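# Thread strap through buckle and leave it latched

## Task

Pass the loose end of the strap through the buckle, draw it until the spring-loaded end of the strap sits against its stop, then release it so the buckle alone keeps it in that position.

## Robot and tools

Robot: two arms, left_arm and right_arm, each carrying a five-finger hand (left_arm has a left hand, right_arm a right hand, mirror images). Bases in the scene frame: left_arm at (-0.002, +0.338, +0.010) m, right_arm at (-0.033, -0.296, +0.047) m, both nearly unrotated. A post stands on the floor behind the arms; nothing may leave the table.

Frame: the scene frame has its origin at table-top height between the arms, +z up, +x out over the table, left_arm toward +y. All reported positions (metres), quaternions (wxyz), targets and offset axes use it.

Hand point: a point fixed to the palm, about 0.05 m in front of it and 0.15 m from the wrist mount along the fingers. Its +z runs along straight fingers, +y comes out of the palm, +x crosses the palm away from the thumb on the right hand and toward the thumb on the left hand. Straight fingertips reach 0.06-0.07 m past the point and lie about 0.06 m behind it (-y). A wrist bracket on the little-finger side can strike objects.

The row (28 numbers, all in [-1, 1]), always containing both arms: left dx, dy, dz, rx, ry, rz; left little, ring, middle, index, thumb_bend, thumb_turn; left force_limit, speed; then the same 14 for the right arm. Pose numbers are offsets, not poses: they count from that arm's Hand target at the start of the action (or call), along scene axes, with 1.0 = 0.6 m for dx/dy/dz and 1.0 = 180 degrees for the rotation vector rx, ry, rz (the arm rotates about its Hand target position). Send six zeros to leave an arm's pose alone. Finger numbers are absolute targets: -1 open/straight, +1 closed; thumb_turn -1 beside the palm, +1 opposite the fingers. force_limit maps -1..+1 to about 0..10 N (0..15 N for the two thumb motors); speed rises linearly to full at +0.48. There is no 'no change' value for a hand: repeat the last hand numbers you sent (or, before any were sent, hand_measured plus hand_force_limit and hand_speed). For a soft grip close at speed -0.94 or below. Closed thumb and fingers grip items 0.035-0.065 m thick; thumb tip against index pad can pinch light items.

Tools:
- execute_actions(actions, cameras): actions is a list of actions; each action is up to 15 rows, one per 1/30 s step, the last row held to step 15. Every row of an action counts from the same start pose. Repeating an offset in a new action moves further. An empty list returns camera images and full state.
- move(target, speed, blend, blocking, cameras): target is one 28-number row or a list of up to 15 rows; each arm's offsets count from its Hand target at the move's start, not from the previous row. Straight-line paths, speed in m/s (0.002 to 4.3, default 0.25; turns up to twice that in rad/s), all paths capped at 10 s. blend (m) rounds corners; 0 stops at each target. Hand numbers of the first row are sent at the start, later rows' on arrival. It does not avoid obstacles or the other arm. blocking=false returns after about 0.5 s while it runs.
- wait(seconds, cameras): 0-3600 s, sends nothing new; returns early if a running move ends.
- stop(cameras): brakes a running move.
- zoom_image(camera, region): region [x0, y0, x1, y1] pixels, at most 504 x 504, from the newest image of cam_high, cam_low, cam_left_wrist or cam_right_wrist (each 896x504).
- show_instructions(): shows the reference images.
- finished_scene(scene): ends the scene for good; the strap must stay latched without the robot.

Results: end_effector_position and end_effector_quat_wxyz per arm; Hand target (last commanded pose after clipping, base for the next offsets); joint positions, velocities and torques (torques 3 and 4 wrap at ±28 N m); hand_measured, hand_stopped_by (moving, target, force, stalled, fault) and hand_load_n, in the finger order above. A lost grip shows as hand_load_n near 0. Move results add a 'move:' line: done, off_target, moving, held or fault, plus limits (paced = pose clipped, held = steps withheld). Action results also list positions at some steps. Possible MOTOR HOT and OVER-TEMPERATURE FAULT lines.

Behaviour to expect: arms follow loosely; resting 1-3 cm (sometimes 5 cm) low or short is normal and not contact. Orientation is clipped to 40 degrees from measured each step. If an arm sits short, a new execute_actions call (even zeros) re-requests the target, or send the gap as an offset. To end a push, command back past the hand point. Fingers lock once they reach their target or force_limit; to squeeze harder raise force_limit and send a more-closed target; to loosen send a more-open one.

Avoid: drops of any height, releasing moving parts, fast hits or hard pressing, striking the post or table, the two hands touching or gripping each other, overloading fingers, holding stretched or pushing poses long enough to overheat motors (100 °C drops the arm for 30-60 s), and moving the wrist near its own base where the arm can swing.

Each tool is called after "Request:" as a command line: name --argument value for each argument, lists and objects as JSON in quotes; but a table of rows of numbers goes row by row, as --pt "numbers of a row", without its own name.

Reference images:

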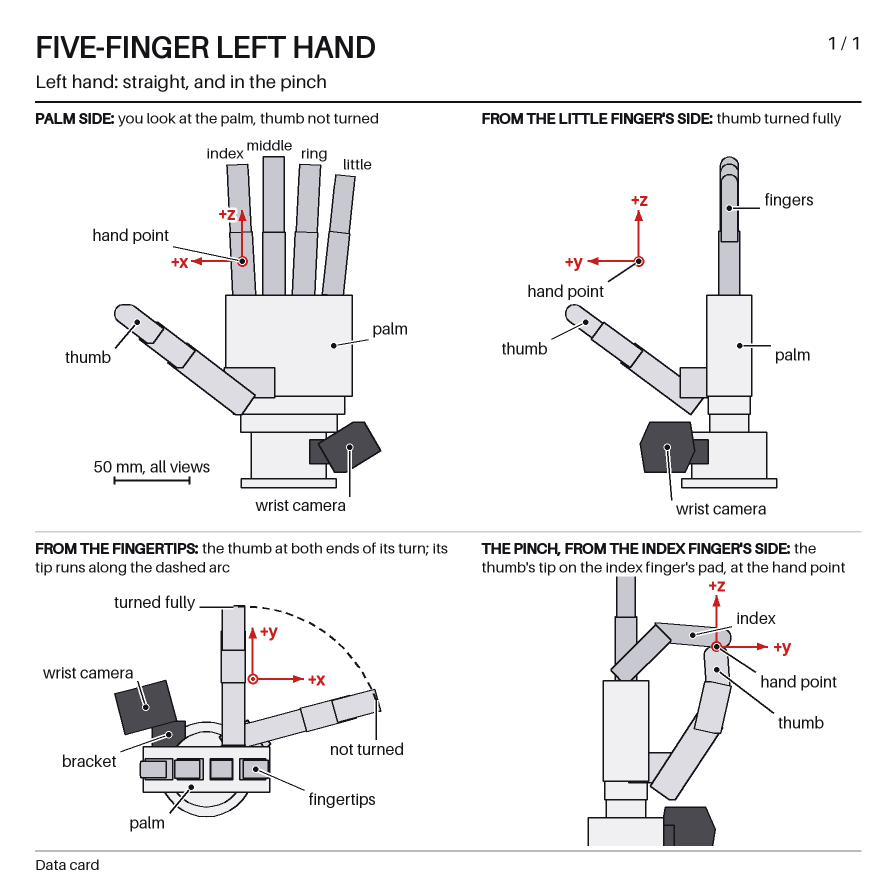

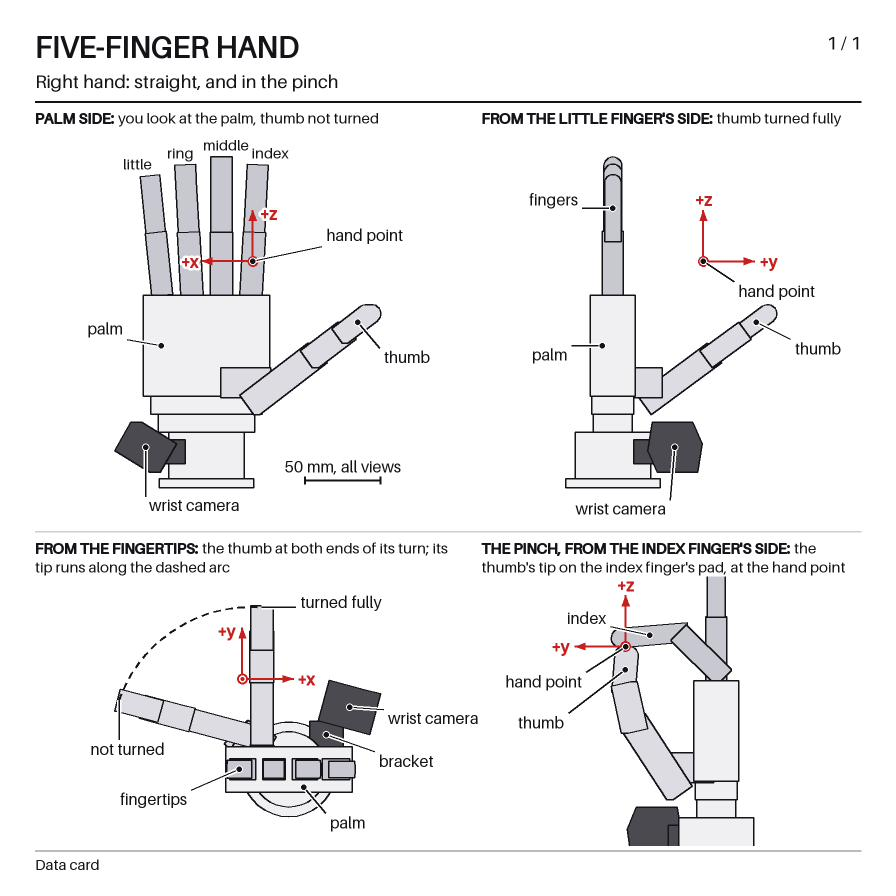

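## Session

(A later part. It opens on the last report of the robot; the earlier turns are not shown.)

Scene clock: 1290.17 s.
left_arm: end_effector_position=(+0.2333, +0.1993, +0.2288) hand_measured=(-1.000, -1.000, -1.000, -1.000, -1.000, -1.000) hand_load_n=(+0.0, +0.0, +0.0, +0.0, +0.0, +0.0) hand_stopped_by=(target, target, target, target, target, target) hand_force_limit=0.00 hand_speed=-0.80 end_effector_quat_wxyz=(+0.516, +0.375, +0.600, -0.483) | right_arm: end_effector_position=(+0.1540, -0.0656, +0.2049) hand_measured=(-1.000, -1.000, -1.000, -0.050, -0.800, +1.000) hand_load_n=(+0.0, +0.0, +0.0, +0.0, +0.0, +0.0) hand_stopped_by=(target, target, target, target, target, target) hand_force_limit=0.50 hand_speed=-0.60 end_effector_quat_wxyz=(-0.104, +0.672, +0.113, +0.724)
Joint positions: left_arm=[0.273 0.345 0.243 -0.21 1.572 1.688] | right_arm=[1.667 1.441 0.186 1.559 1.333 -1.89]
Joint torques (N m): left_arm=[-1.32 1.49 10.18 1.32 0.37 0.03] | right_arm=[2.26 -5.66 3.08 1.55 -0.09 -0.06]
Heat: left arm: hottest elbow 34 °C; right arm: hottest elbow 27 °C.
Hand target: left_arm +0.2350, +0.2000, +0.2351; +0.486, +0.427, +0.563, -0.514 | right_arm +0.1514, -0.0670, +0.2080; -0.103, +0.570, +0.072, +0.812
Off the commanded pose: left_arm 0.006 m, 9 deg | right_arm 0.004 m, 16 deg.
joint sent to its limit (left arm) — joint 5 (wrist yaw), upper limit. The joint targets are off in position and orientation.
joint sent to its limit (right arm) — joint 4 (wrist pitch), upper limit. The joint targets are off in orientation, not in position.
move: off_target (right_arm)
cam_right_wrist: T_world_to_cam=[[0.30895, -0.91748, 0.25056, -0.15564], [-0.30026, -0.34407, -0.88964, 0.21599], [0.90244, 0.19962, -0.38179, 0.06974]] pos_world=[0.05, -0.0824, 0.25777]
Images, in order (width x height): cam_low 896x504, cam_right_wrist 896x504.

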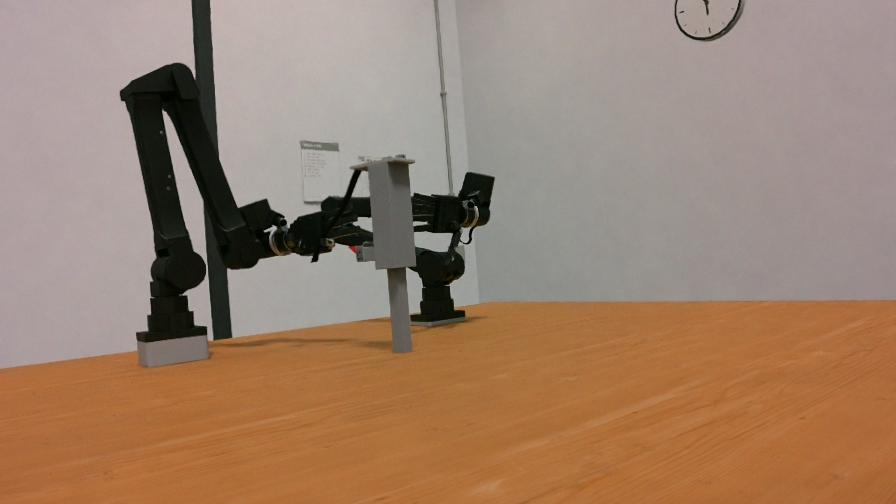

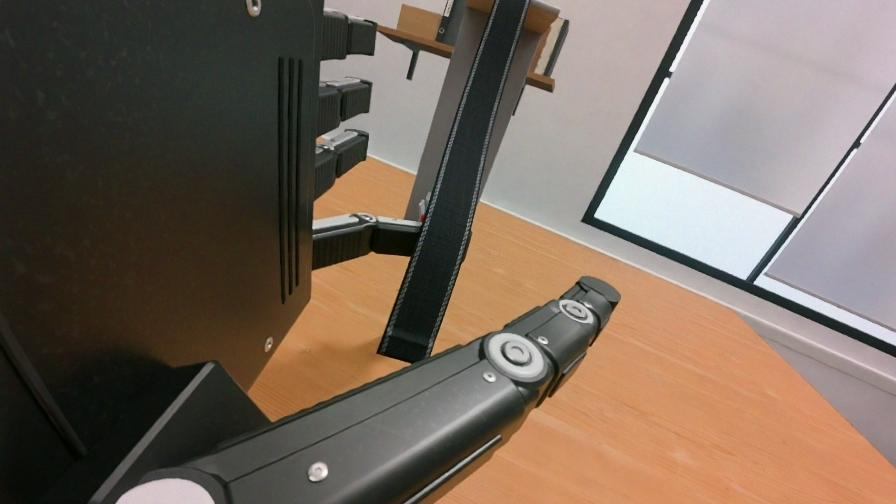

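Request:
move --pt "0 0 0 0 0 0 -1 -1 -1 -1 -1 -1 0 -0.8 0 0.0001 0 0 0 0 -1 -1 -1 -0.05 0.05 1 0.5 -0.6" --pt "0 0 0 0 0 0 -1 -1 -1 -1 -1 -1 0 -0.8 0 0 0 0 0 0 -1 -1 -1 0.5 0.05 1 0.5 -0.8" --cameras '["cam_right_wrist","cam_low"]'

Request:
zoom_image --camera "cam_low" --region '[290, 140, 420, 280]'

Scene clock: 1298.03 s.
left_arm: end_effector_position=(+0.2333, +0.1993, +0.2288) hand_measured=(-1.000, -1.000, -1.000, -1.000, -1.000, -1.000) hand_load_n=(+0.0, +0.0, +0.0, +0.0, +0.0, +0.0) hand_stopped_by=(target, target, target, target, target, target) hand_force_limit=0.00 hand_speed=-0.80 end_effector_quat_wxyz=(+0.516, +0.375, +0.600, -0.483) | right_arm: end_effector_position=(+0.1547, -0.0662, +0.2049) hand_measured=(-1.000, -1.000, -1.000, +0.222, +0.050, +1.000) hand_load_n=(+0.0, +0.0, +0.0, +8.5, +2.0, +0.0) hand_stopped_by=(target, target, target, force, target, target) hand_force_limit=0.50 hand_speed=-0.80 end_effector_quat_wxyz=(-0.103, +0.672, +0.112, +0.724)
Joint positions: left_arm=[0.273 0.345 0.243 -0.21 1.572 1.688] | right_arm=[1.664 1.441 0.186 1.559 1.333 -1.89]
Joint torques (N m): left_arm=[-1.32 1.49 10.17 1.35 0.37 0.02] | right_arm=[2.2 -5.66 3.08 1.57 -0.1 -0.06]
Heat: left arm: hottest elbow 34 °C; right arm: hottest elbow 27 °C.
Hand target: left_arm +0.2350, +0.2000, +0.2351; +0.486, +0.427, +0.563, -0.514 | right_arm +0.1514, -0.0670, +0.2080; -0.103, +0.570, +0.072, +0.812
Off the commanded pose: left_arm 0.006 m, 9 deg | right_arm 0.005 m, 16 deg.
joint sent to its limit (left arm) — joint 5 (wrist yaw), upper limit. The joint targets are off in position and orientation.
joint sent to its limit (right arm) — joint 4 (wrist pitch), upper limit. The joint targets are off in orientation, not in position.
move: off_target (right_arm); target 2's new numbers were sent with right_arm's hand 0.004 m and 16 deg from that target
cam_right_wrist: T_world_to_cam=[[0.30616, -0.91842, 0.25052, -0.15593], [-0.30131, -0.34312, -0.88965, 0.21623], [0.90304, 0.19689, -0.38178, 0.06898]] pos_world=[0.0506, -0.0826, 0.25777]
Images, in order (width x height): cam_low 896x504, cam_right_wrist 896x504.

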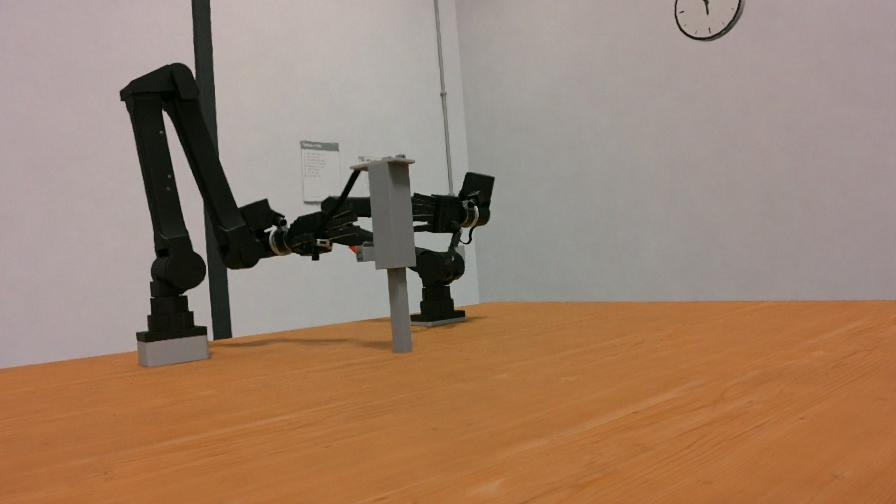

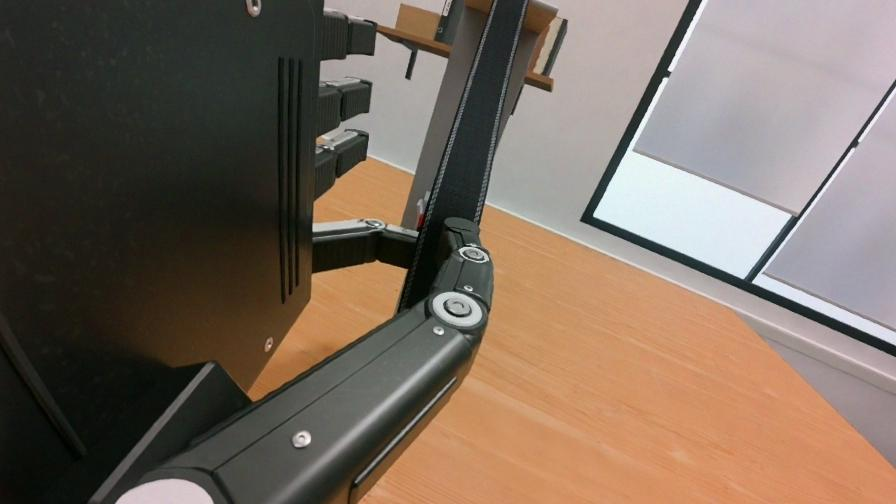

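Scaled by 3.600.

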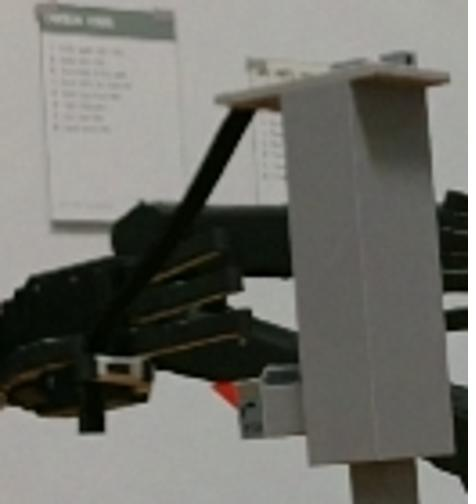

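Request:
move --pt "0 0 0 0 0 0 -1 -1 -1 -1 -1 -1 0 -0.8 0 0.0001 0 0 0 0 -1 -1 -1 -0.05 0.05 1 0.5 -0.6" --pt "0 0 0 0 0 0 -1 -1 -1 -1 -1 -1 0 -0.8 0.01 0.0025 0.015 0 0 0 -1 -1 -1 -0.05 0.05 1 0.5 -0.6" --speed 0.05 --cameras '["cam_right_wrist","cam_low"]'

Request:
zoom_image --camera "cam_low" --region '[290, 140, 420, 280]'

Scene clock: 1314.97 s.
left_arm: end_effector_position=(+0.2333, +0.1993, +0.2288) hand_measured=(-1.000, -1.000, -1.000, -1.000, -1.000, -1.000) hand_load_n=(+0.0, +0.0, +0.0, +0.0, +0.0, +0.0) hand_stopped_by=(target, target, target, target, target, target) hand_force_limit=0.00 hand_speed=-0.80 end_effector_quat_wxyz=(+0.516, +0.375, +0.600, -0.483) | right_arm: end_effector_position=(+0.1548, -0.0640, +0.2104) hand_measured=(-1.000, -1.000, -1.000, -0.050, +0.050, +1.000) hand_load_n=(+0.0, +0.0, +0.0, +0.0, +0.0, +0.0) hand_stopped_by=(target, target, target, target, target, target) hand_force_limit=0.50 hand_speed=-0.60 end_effector_quat_wxyz=(-0.113, +0.669, +0.111, +0.726)
Joint positions: left_arm=[0.273 0.345 0.243 -0.21 1.572 1.688] | right_arm=[1.664 1.419 0.186 1.559 1.317 -1.896]
Joint torques (N m): left_arm=[-1.2 1.44 10.17 1.32 0.37 0.03] | right_arm=[0.21 -5.54 3.73 1.57 -0.67 -0.24]
Heat: left arm: hottest elbow 34 °C; right arm: hottest elbow 27 °C.
Hand target: left_arm +0.2350, +0.2000, +0.2351; +0.486, +0.427, +0.563, -0.514 | right_arm +0.1574, -0.0655, +0.2170; -0.103, +0.570, +0.072, +0.812
Off the commanded pose: left_arm 0.006 m, 9 deg | right_arm 0.007 m, 16 deg.
joint sent to its limit (left arm) — joint 5 (wrist yaw), upper limit. The joint targets are off in position and orientation.
joint sent to its limit (right arm) — joint 4 (wrist pitch), upper limit. The joint targets are off in orientation, not in position.
move: off_target (right_arm)
cam_right_wrist: T_world_to_cam=[[0.31784, -0.91793, 0.23743, -0.15439], [-0.29213, -0.33304, -0.89652, 0.22255], [0.90202, 0.21559, -0.37401, 0.07026]] pos_world=[0.05071, -0.08275, 0.26245]
Images, in order (width x height): cam_low 896x504, cam_right_wrist 896x504.

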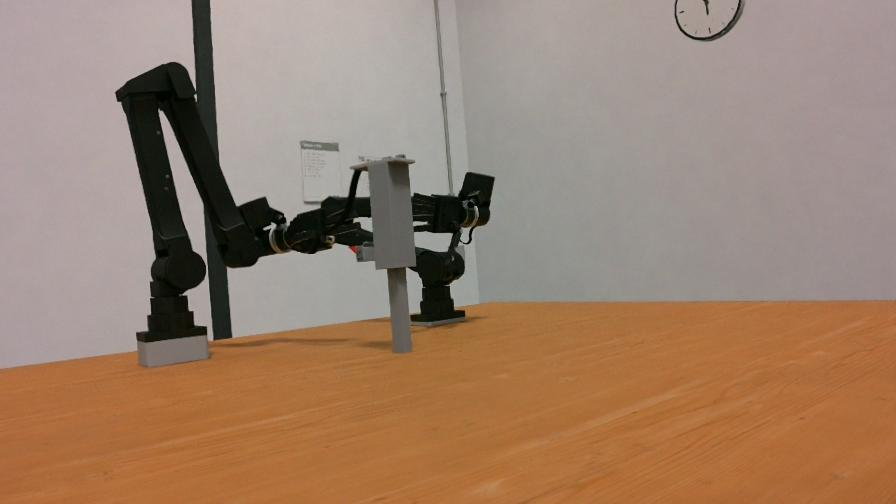

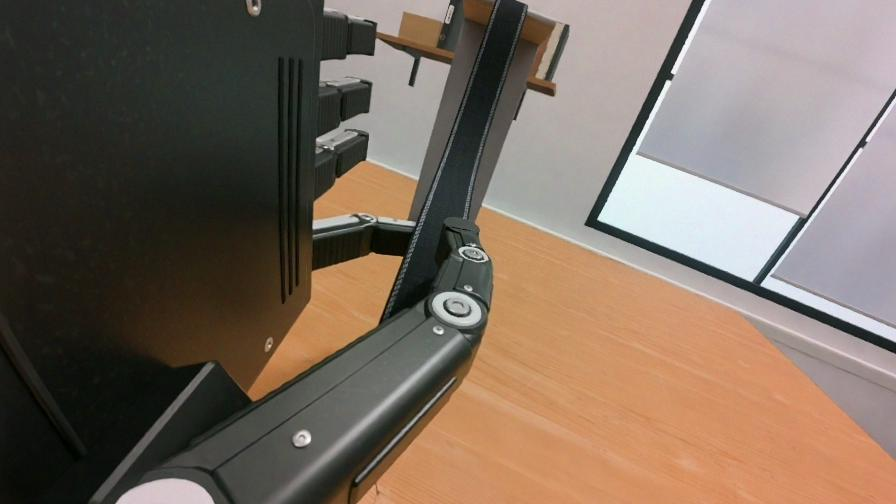

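Scaled by 3.600.

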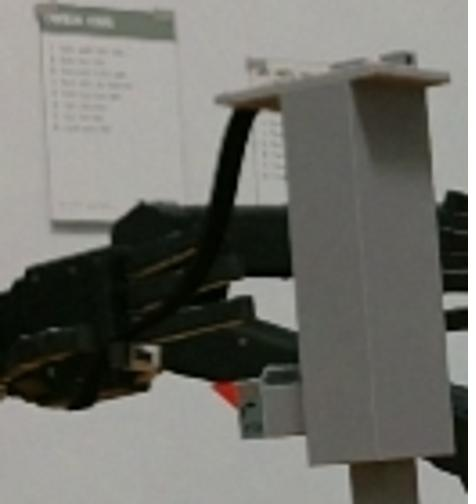

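Request:
move --pt "0 0 0 0 0 0 -1 -1 -1 -1 -1 -1 0 -0.8 0 0 0 0 0 0 -1 -1 -1 -0.05 -0.8 1 0.5 -0.6" --speed 0.05 --cameras '["cam_right_wrist","cam_low"]'

Request:
zoom_image --camera "cam_low" --region '[290, 140, 420, 280]'

Scene clock: 1321.93 s.
left_arm: end_effector_position=(+0.2333, +0.1993, +0.2288) hand_measured=(-1.000, -1.000, -1.000, -1.000, -1.000, -1.000) hand_load_n=(+0.0, +0.0, +0.0, +0.0, +0.0, +0.0) hand_stopped_by=(target, target, target, target, target, target) hand_force_limit=0.00 hand_speed=-0.80 end_effector_quat_wxyz=(+0.516, +0.375, +0.600, -0.483) | right_arm: end_effector_position=(+0.1548, -0.0640, +0.2104) hand_measured=(-1.000, -1.000, -1.000, -0.050, -0.800, +1.000) hand_load_n=(+0.0, +0.0, +0.0, +0.0, +0.5, +0.5) hand_stopped_by=(target, target, target, target, target, target) hand_force_limit=0.50 hand_speed=-0.60 end_effector_quat_wxyz=(-0.113, +0.669, +0.111, +0.726)
Joint positions: left_arm=[0.273 0.345 0.243 -0.21 1.572 1.688] | right_arm=[1.664 1.419 0.186 1.559 1.317 -1.896]
Joint torques (N m): left_arm=[-1.2 1.49 10.19 1.32 0.38 0.03] | right_arm=[0.26 -5.6 3.73 1.54 -0.66 -0.24]
Heat: left arm: hottest elbow 34 °C; right arm: hottest elbow 27 °C.
Hand target: left_arm +0.2350, +0.2000, +0.2351; +0.486, +0.427, +0.563, -0.514 | right_arm +0.1574, -0.0655, +0.2170; -0.103, +0.570, +0.072, +0.812
Off the commanded pose: left_arm 0.006 m, 9 deg | right_arm 0.007 m, 16 deg.
joint sent to its limit (left arm) — joint 5 (wrist yaw), upper limit. The joint targets are off in position and orientation.
joint sent to its limit (right arm) — joint 4 (wrist pitch), upper limit. The joint targets are off in orientation, not in position.
move: done
cam_right_wrist: T_world_to_cam=[[0.31784, -0.91793, 0.23743, -0.15439], [-0.29213, -0.33304, -0.89652, 0.22255], [0.90202, 0.21559, -0.37401, 0.07026]] pos_world=[0.05071, -0.08275, 0.26245]
Images, in order (width x height): cam_low 896x504, cam_right_wrist 896x504.

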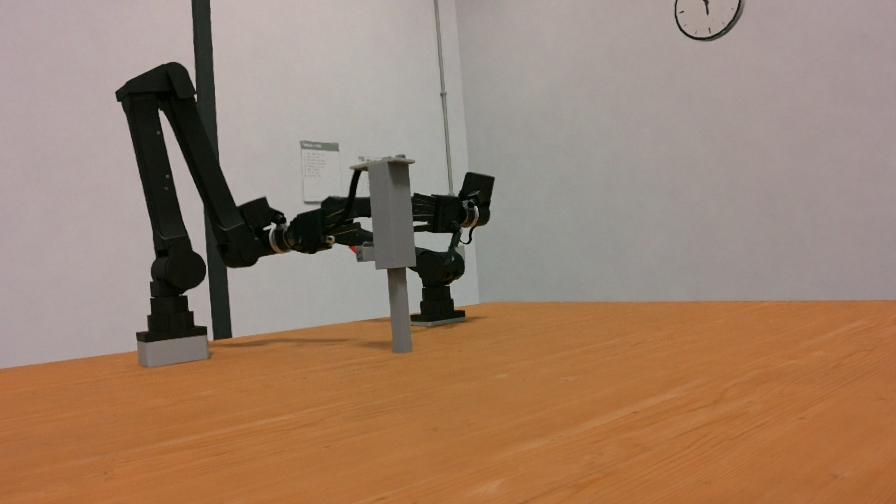

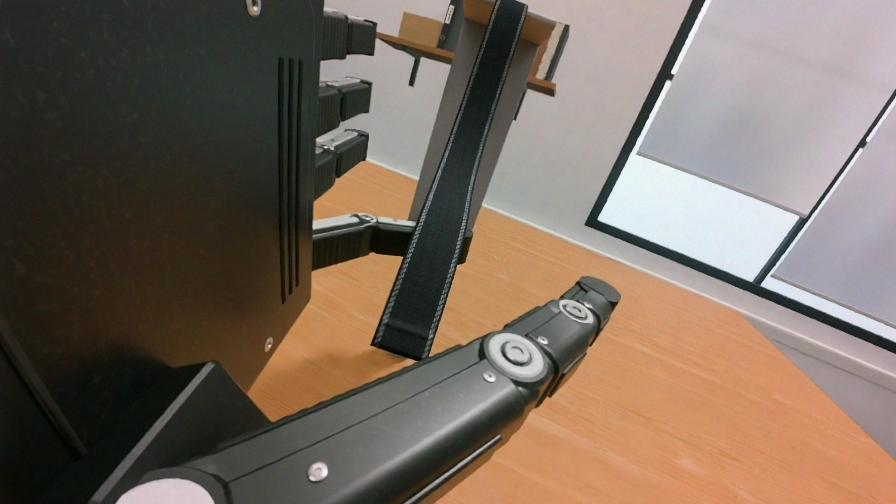

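Scaled by 3.600.

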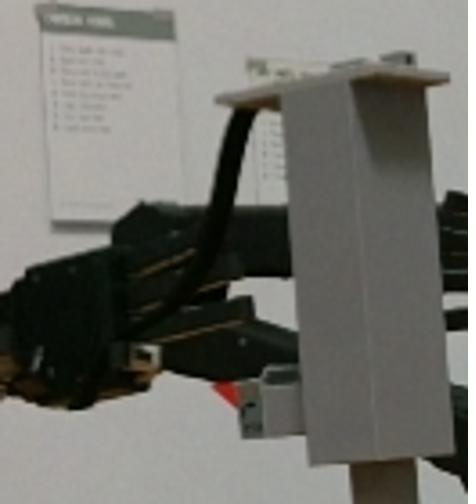

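Request:
move --pt "0 0 0 0 0 0 -1 -1 -1 -1 -1 -1 0 -0.8 0.005 0.0012 0 0 0 0 -1 -1 -1 -0.16 -0.8 1 0.5 -0.3" --pt "0 0 0 0 0 0 -1 -1 -1 -1 -1 -1 0 -0.8 0.005 0.0012 0 0 0 0 -1 -1 -1 -0.05 -0.8 1 0.5 -0.6" --speed 0.05 --cameras '["cam_right_wrist","cam_low"]'

Request:
zoom_image --camera "cam_low" --region '[290, 140, 420, 280]'

Scene clock: 1336.10 s.
left_arm: end_effector_position=(+0.2333, +0.1993, +0.2288) hand_measured=(-1.000, -1.000, -1.000, -1.000, -1.000, -1.000) hand_load_n=(+0.0, +0.0, +0.0, +0.0, +0.0, +0.0) hand_stopped_by=(target, target, target, target, target, target) hand_force_limit=0.00 hand_speed=-0.80 end_effector_quat_wxyz=(+0.516, +0.375, +0.600, -0.483) | right_arm: end_effector_position=(+0.1563, -0.0625, +0.2113) hand_measured=(-1.000, -1.000, -1.000, -0.050, -0.800, +1.000) hand_load_n=(+0.5, +0.0, +0.0, +0.0, +0.0, +0.5) hand_stopped_by=(target, target, target, target, target, target) hand_force_limit=0.50 hand_speed=-0.60 end_effector_quat_wxyz=(-0.116, +0.667, +0.113, +0.727)
Joint positions: left_arm=[0.273 0.345 0.243 -0.21 1.572 1.688] | right_arm=[1.658 1.419 0.186 1.559 1.304 -1.896]
Joint torques (N m): left_arm=[-1.26 1.55 10.21 1.32 0.38 0.03] | right_arm=[0.03 -5.25 3.82 1.57 -0.63 -0.2]
Heat: left arm: hottest elbow 34 °C; right arm: hottest elbow 27 °C.
Hand target: left_arm +0.2350, +0.2000, +0.2351; +0.486, +0.427, +0.563, -0.514 | right_arm +0.1604, -0.0648, +0.2170; -0.103, +0.570, +0.072, +0.812
Off the commanded pose: left_arm 0.006 m, 9 deg | right_arm 0.007 m, 16 deg.
joint sent to its limit (left arm) — joint 5 (wrist yaw), upper limit. The joint targets are off in position and orientation.
joint sent to its limit (right arm) — joint 4 (wrist pitch), upper limit. The joint targets are off in orientation, not in position.
move: off_target (right_arm); target 2's new numbers were sent with right_arm's hand 0.007 m and 16 deg from that target
cam_right_wrist: T_world_to_cam=[[0.32323, -0.91576, 0.23855, -0.15462], [-0.28584, -0.33479, -0.89789, 0.22355], [0.90212, 0.22204, -0.36998, 0.06848]] pos_world=[0.0521, -0.08196, 0.26294]
Images, in order (width x height): cam_low 896x504, cam_right_wrist 896x504.

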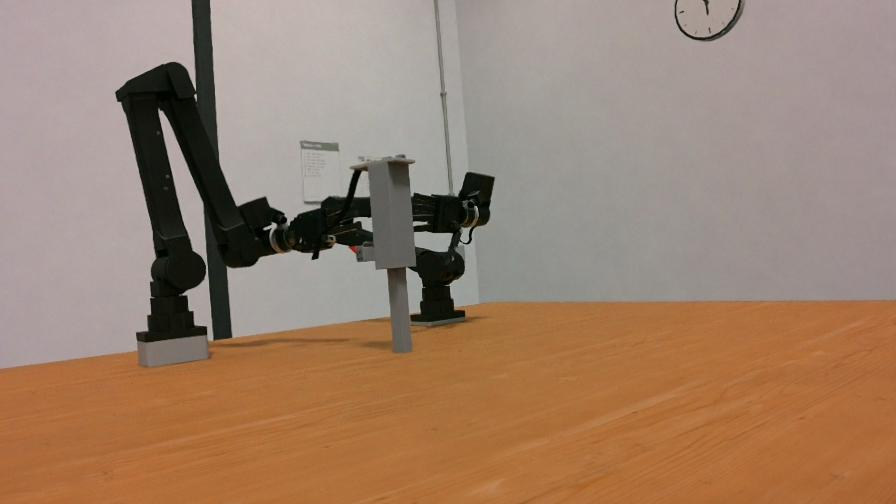

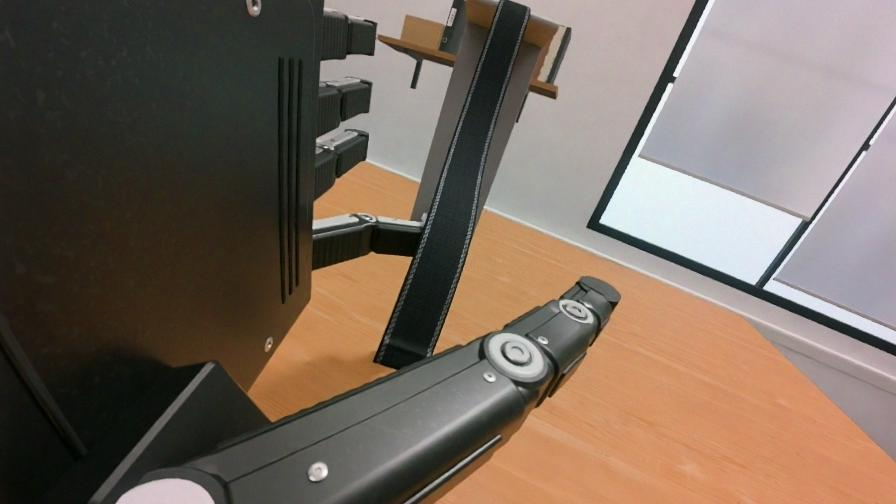

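Scaled by 3.600.

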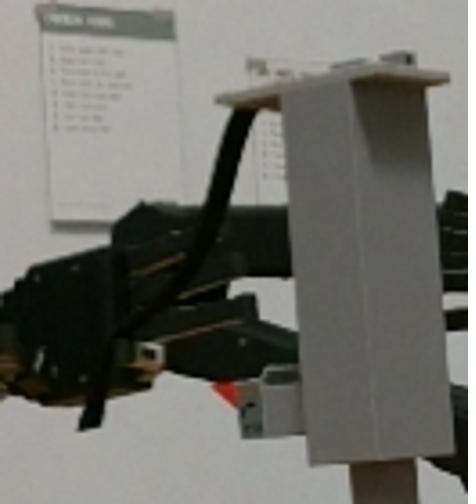

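Request:
move --pt "0 0 0 0 0 0 -1 -1 -1 -1 -1 -1 0 -0.8 0 0.0001 0 0 0 0 -1 -1 -1 -0.05 0.05 1 0.5 -0.6" --pt "0 0 0 0 0 0 -1 -1 -1 -1 -1 -1 0 -0.8 0 0 0 0 0 0 -1 -1 -1 0.5 0.05 1 0.5 -0.8" --cameras '["cam_right_wrist","cam_low"]'

Request:
zoom_image --camera "cam_low" --region '[290, 140, 420, 280]'

Scene clock: 1344.37 s.
left_arm: end_effector_position=(+0.2333, +0.1993, +0.2288) hand_measured=(-1.000, -1.000, -1.000, -1.000, -1.000, -1.000) hand_load_n=(+0.0, +0.0, +0.0, +0.0, +0.0, +0.0) hand_stopped_by=(target, target, target, target, target, target) hand_force_limit=0.00 hand_speed=-0.80 end_effector_quat_wxyz=(+0.516, +0.375, +0.600, -0.483) | right_arm: end_effector_position=(+0.1588, -0.0645, +0.2113) hand_measured=(-1.000, -1.000, -1.000, +0.224, +0.050, +1.000) hand_load_n=(+0.0, +0.0, +0.0, +8.5, +2.0, +1.0) hand_stopped_by=(target, target, target, force, target, target) hand_force_limit=0.50 hand_speed=-0.80 end_effector_quat_wxyz=(-0.112, +0.668, +0.110, +0.728)
Joint positions: left_arm=[0.273 0.345 0.243 -0.21 1.572 1.688] | right_arm=[1.648 1.419 0.186 1.559 1.304 -1.896]
Joint torques (N m): left_arm=[-1.26 1.44 10.18 1.32 0.37 0.04] | right_arm=[0.09 -5.25 3.82 1.58 -0.62 -0.2]
Heat: left arm: hottest elbow 34 °C; right arm: hottest elbow 27 °C.
Hand target: left_arm +0.2350, +0.2000, +0.2351; +0.486, +0.427, +0.563, -0.514 | right_arm +0.1604, -0.0648, +0.2170; -0.103, +0.570, +0.072, +0.812
Off the commanded pose: left_arm 0.006 m, 9 deg | right_arm 0.006 m, 15 deg.
joint sent to its limit (left arm) — joint 5 (wrist yaw), upper limit. The joint targets are off in position and orientation.
joint sent to its limit (right arm) — joint 4 (wrist pitch), upper limit. The joint targets are off in position and orientation.
move: off_target (right_arm); target 2's new numbers were sent with right_arm's hand 0.007 m and 16 deg from that target
cam_right_wrist: T_world_to_cam=[[0.3134, -0.91917, 0.23854, -0.15601], [-0.28942, -0.3317, -0.89789, 0.22433], [0.90444, 0.21236, -0.36998, 0.0657]] pos_world=[0.0544, -0.08294, 0.26294]
Images, in order (width x height): cam_low 896x504, cam_right_wrist 896x504.

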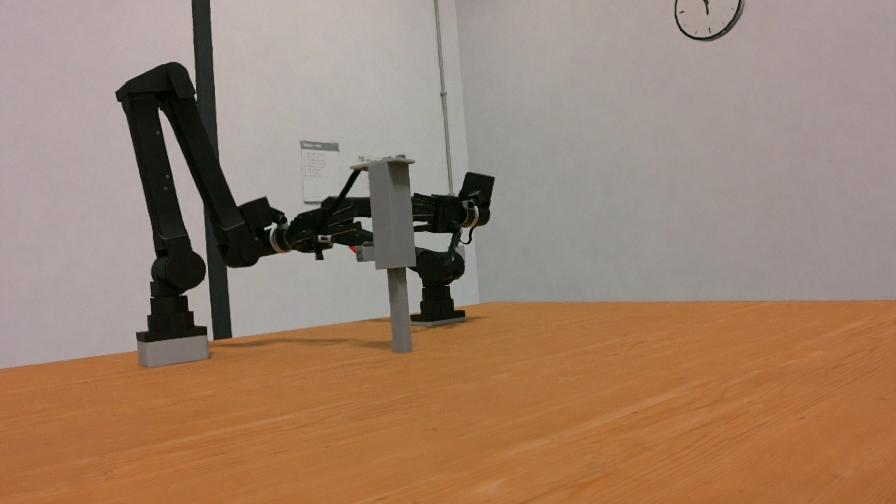

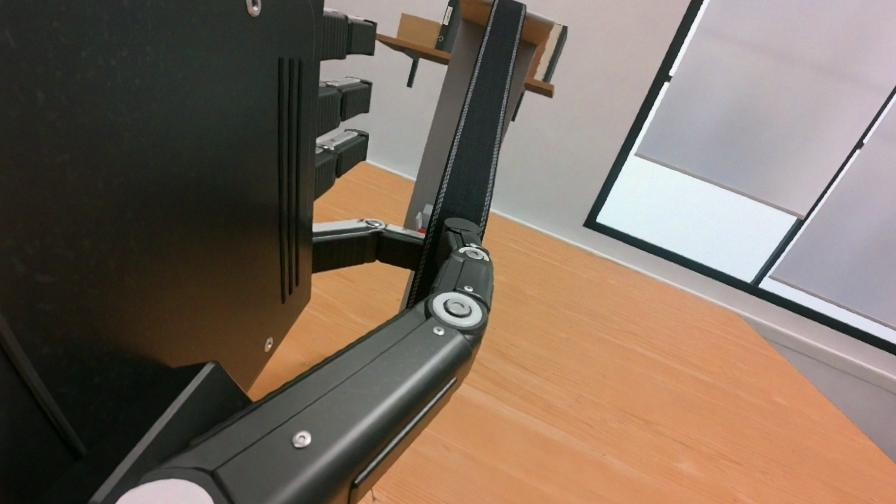

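Scaled by 3.600.

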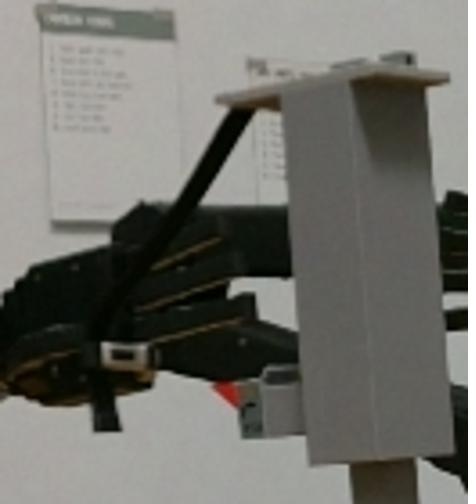

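Request:
move --pt "0 0 0 0 0 0 -1 -1 -1 -1 -1 -1 0 -0.8 0.18 0.0535 0.095 0 0 0 -1 -1 -1 0.5 0.05 1 0.5 -0.8" --pt "0 0 0 0 0 0 -1 -1 -1 -1 -1 -1 0 -0.8 0.18 0.0535 0.095 -0.0236 0.0914 0 -1 -1 -1 0.5 0.05 1 0.5 -0.8" --speed 0.08 --cameras '["cam_right_wrist","cam_low","cam_left_wrist"]'

Request:
zoom_image --camera "cam_left_wrist" --region '[420, 0, 560, 220]'

Scene clock: 1366.43 s.
left_arm: end_effector_position=(+0.2333, +0.1993, +0.2288) hand_measured=(-1.000, -1.000, -1.000, -1.000, -1.000, -1.000) hand_load_n=(+0.0, +0.0, +0.0, +0.0, +0.0, +0.0) hand_stopped_by=(target, target, target, target, target, target) hand_force_limit=0.00 hand_speed=-0.80 end_effector_quat_wxyz=(+0.516, +0.375, +0.600, -0.483) | right_arm: end_effector_position=(+0.2610, -0.0435, +0.2516) hand_measured=(-1.000, -1.000, -1.000, +0.224, +0.050, +1.000) hand_load_n=(+0.0, +0.0, +0.0, +8.5, +2.0, +1.0) hand_stopped_by=(target, target, target, force, target, target) hand_force_limit=0.50 hand_speed=-0.80 end_effector_quat_wxyz=(-0.072, +0.690, +0.113, +0.711)
Joint positions: left_arm=[0.273 0.345 0.243 -0.21 1.572 1.688] | right_arm=[1.258 1.196 0.361 0.875 0.98 -1.666]
Joint torques (N m): left_arm=[-1.32 1.49 10.19 1.36 0.38 0.03] | right_arm=[0.5 -5.89 10.37 0.64 0.07 0.11]
Heat: left arm: hottest elbow 34 °C; right arm: hottest elbow 27 °C.
Hand target: left_arm +0.2350, +0.2000, +0.2351; +0.486, +0.427, +0.563, -0.514 | right_arm +0.2684, -0.0327, +0.2740; -0.091, +0.684, +0.086, +0.719
Off the commanded pose: left_arm 0.006 m, 9 deg | right_arm 0.026 m, 4 deg.
joint sent to its limit (left arm) — joint 5 (wrist yaw), upper limit. The joint targets are off in position and orientation.
move: off_target (right_arm)
cam_left_wrist: T_world_to_cam=[[-0.95596, -0.27188, -0.11057, 0.30671], [-0.0342, 0.47735, -0.87805, 0.11913], [0.29151, -0.83559, -0.46563, 0.31943]] pos_world=[0.20416, 0.29343, 0.28725]
cam_right_wrist: T_world_to_cam=[[0.27405, -0.91801, 0.28663, -0.18004], [-0.34879, -0.37262, -0.85994, 0.3012], [0.89624, 0.1357, -0.42231, -0.00439]] pos_world=[0.15833, -0.05245, 0.30876]
Images, in order (width x height): cam_low 896x504, cam_left_wrist 896x504, cam_right_wrist 896x504.

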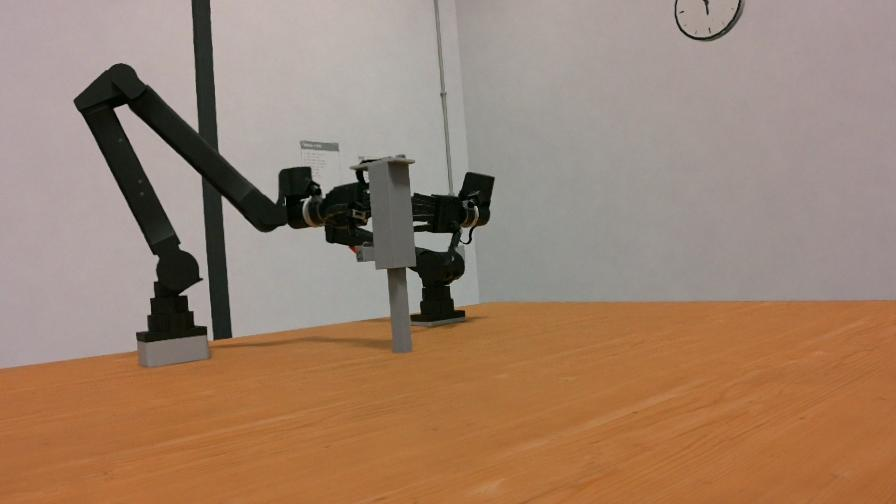

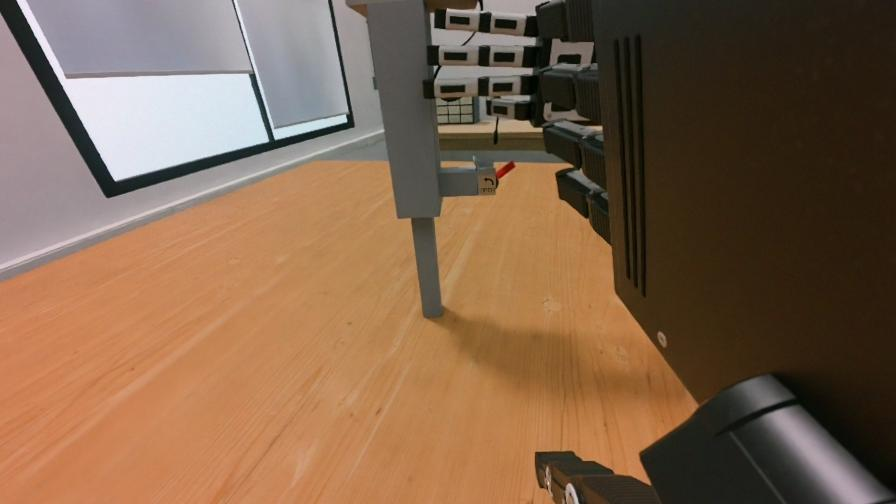

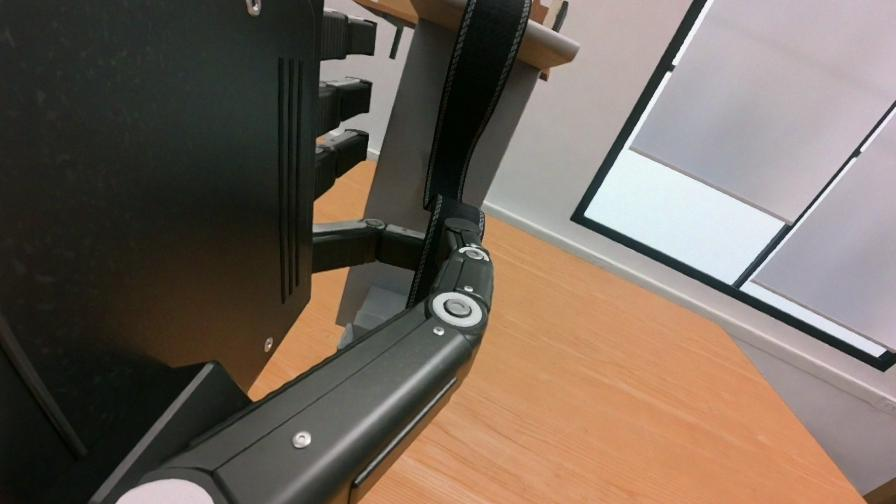

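Scaled by 2.291.

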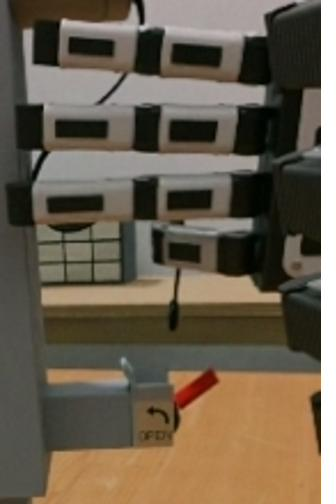

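Request:
move --target '[0,0,0,0,0,0,-1,-1,-1,-1,-1,-1,0,-0.8,0.019,0.0187,0,0,0,0,-1,-1,-1,0.5,0.05,1,0.5,-0.8]' --speed 0.08 --cameras '["cam_right_wrist","cam_high","cam_left_wrist"]'

Request:
zoom_image --camera "cam_left_wrist" --region '[420, 0, 560, 220]'

Request:
zoom_image --camera "cam_right_wrist" --region '[300, 180, 520, 400]'

Scene clock: 1378.00 s.
left_arm: end_effector_position=(+0.2333, +0.1993, +0.2288) hand_measured=(-1.000, -1.000, -1.000, -1.000, -1.000, -1.000) hand_load_n=(+0.0, +0.0, +0.0, +0.0, +0.0, +0.0) hand_stopped_by=(target, target, target, target, target, target) hand_force_limit=0.00 hand_speed=-0.80 end_effector_quat_wxyz=(+0.516, +0.375, +0.600, -0.483) | right_arm: end_effector_position=(+0.2697, -0.0335, +0.2589) hand_measured=(-1.000, -1.000, -1.000, +0.224, +0.050, +1.000) hand_load_n=(+0.0, +0.0, -0.5, +8.0, +2.0, +0.5) hand_stopped_by=(target, target, target, force, target, target) hand_force_limit=0.50 hand_speed=-0.80 end_effector_quat_wxyz=(-0.077, +0.688, +0.105, +0.714)
Joint positions: left_arm=[0.273 0.345 0.243 -0.21 1.572 1.688] | right_arm=[1.241 1.217 0.398 0.875 0.966 -1.66]
Joint torques (N m): left_arm=[-1.26 1.49 10.21 1.33 0.38 0.03] | right_arm=[0.21 -4.48 10.39 0.88 -0.33 0.11]
Heat: left arm: hottest elbow 34 °C; right arm: hottest elbow 27 °C.
Hand target: left_arm +0.2350, +0.2000, +0.2351; +0.486, +0.427, +0.563, -0.514 | right_arm +0.2798, -0.0215, +0.2740; -0.091, +0.684, +0.086, +0.719
Off the commanded pose: left_arm 0.006 m, 9 deg | right_arm 0.022 m, 3 deg.
joint sent to its limit (left arm) — joint 5 (wrist yaw), upper limit. The joint targets are off in position and orientation.
move: off_target (right_arm)
cam_left_wrist: T_world_to_cam=[[-0.95596, -0.27188, -0.11057, 0.30671], [-0.0342, 0.47735, -0.87805, 0.11913], [0.29151, -0.83559, -0.46563, 0.31943]] pos_world=[0.20416, 0.29343, 0.28725]
cam_right_wrist: T_world_to_cam=[[0.27025, -0.92441, 0.26913, -0.17005], [-0.34629, -0.35415, -0.86872, 0.3164], [0.89836, 0.14158, -0.41582, -0.01247]] pos_world=[0.16672, -0.04338, 0.31544]
Images, in order (width x height): cam_high 896x504, cam_left_wrist 896x504, cam_right_wrist 896x504.

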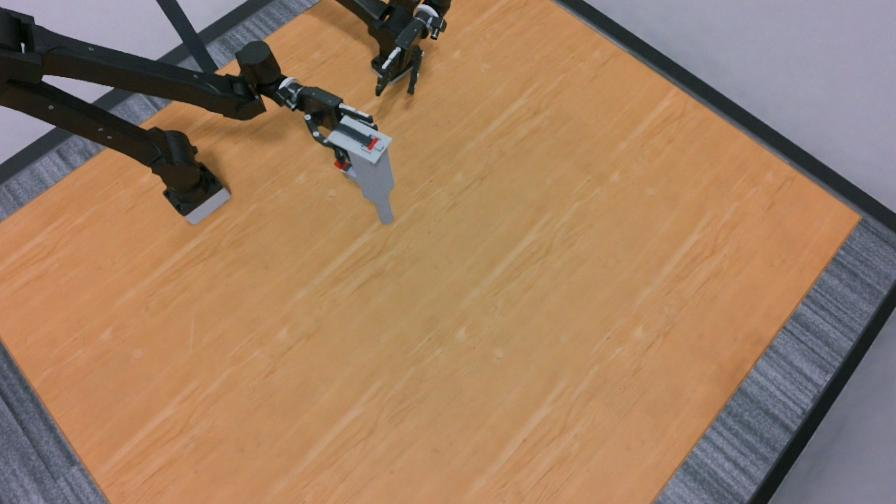

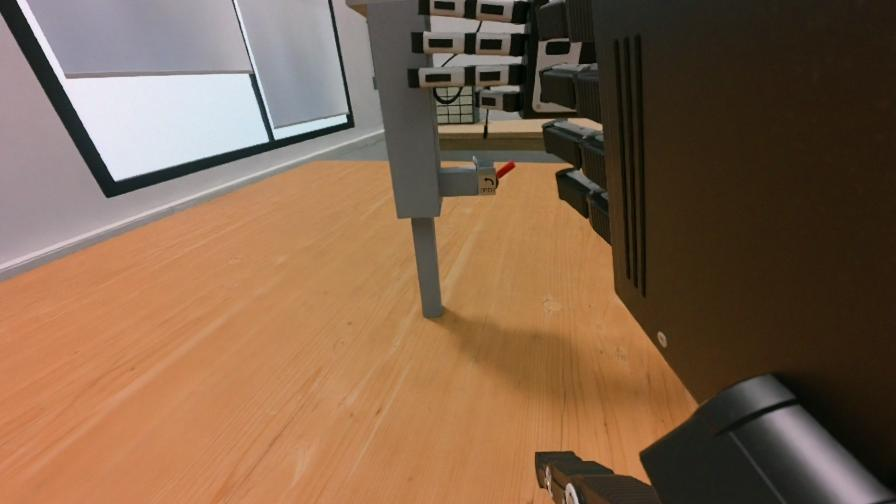

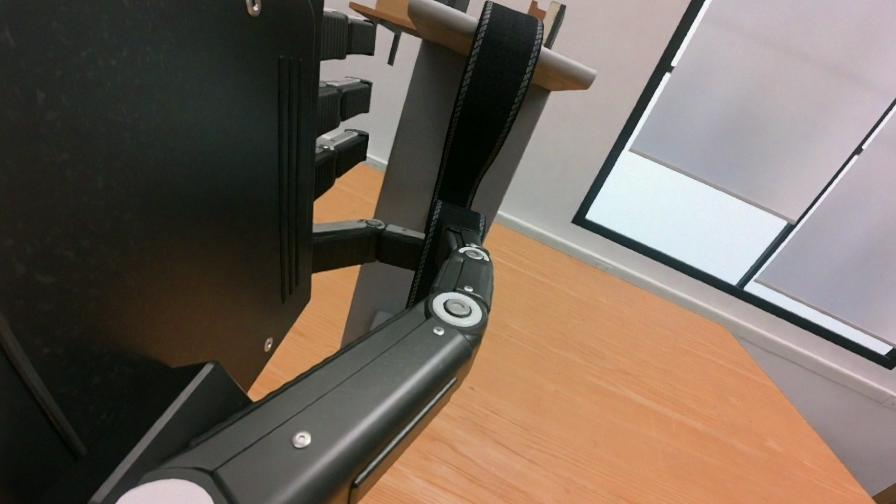

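Scaled by 2.291.

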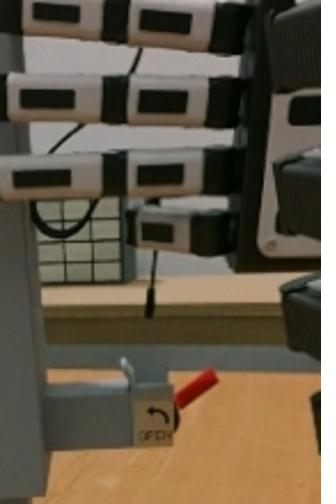

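Scaled by 2.291.

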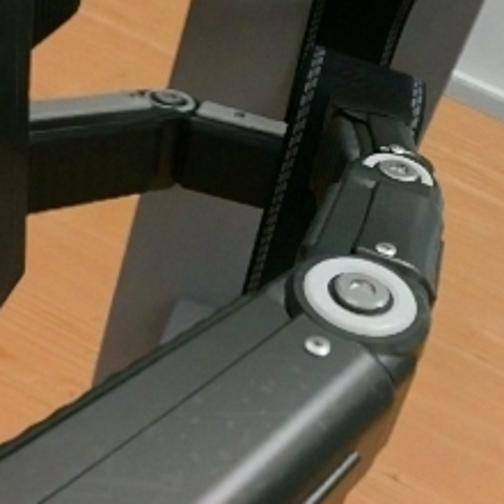

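Request:
move --target '[0,0,0,0,0,0,-1,-1,-1,-1,-1,-1,0,-0.8,-0.0072,-0.015,-0.065,0,0,0,-1,-1,-1,0.5,0.05,1,0.5,-0.8]' --speed 0.04 --cameras '["cam_left_wrist"]'

Request:
zoom_image --camera "cam_left_wrist" --region '[460, 110, 530, 220]'

Scene clock: 1389.50 s.
left_arm: end_effector_position=(+0.2333, +0.1993, +0.2288) hand_measured=(-1.000, -1.000, -1.000, -1.000, -1.000, -1.000) hand_load_n=(+0.0, +0.0, +0.0, +0.0, +0.0, +0.0) hand_stopped_by=(target, target, target, target, target, target) hand_force_limit=0.00 hand_speed=-0.80 end_effector_quat_wxyz=(+0.516, +0.375, +0.600, -0.483) | right_arm: end_effector_position=(+0.2713, -0.0253, +0.2381) hand_measured=(-1.000, -1.000, -1.000, +0.224, +0.050, +1.000) hand_load_n=(+0.0, +0.0, +0.0, +8.0, +2.0, +1.0) hand_stopped_by=(target, target, target, force, target, target) hand_force_limit=0.50 hand_speed=-0.80 end_effector_quat_wxyz=(-0.087, +0.685, +0.097, +0.717)
Joint positions: left_arm=[0.273 0.345 0.243 -0.21 1.572 1.688] | right_arm=[1.244 1.324 0.39 1.009 0.966 -1.654]
Joint torques (N m): left_arm=[-1.32 1.38 10.17 1.32 0.37 0.02] | right_arm=[0.15 -5.01 5.44 2.24 -0.24 0.08]
Heat: left arm: hottest elbow 34 °C; right arm: hottest elbow 29 °C.
Hand target: left_arm +0.2350, +0.2000, +0.2351; +0.486, +0.427, +0.563, -0.514 | right_arm +0.2754, -0.0305, +0.2350; -0.091, +0.684, +0.086, +0.719
Off the commanded pose: left_arm 0.006 m, 9 deg | right_arm 0.007 m, 1 deg.
joint sent to its limit (left arm) — joint 5 (wrist yaw), upper limit. The joint targets are off in position and orientation.
move: done
cam_left_wrist: T_world_to_cam=[[-0.95596, -0.27188, -0.11057, 0.30671], [-0.0342, 0.47735, -0.87805, 0.11913], [0.29151, -0.83559, -0.46563, 0.31943]] pos_world=[0.20416, 0.29343, 0.28725]

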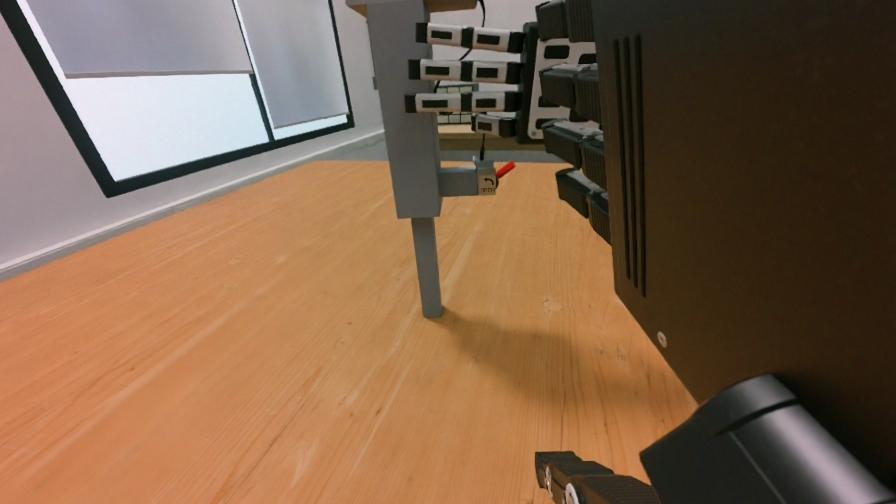

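Scaled by 4.582.

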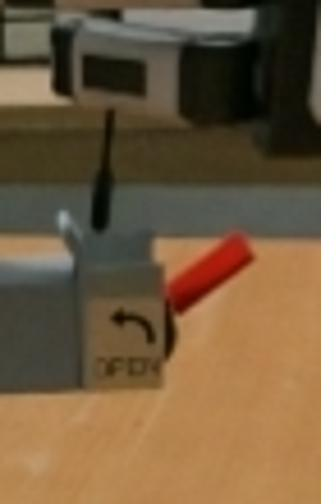

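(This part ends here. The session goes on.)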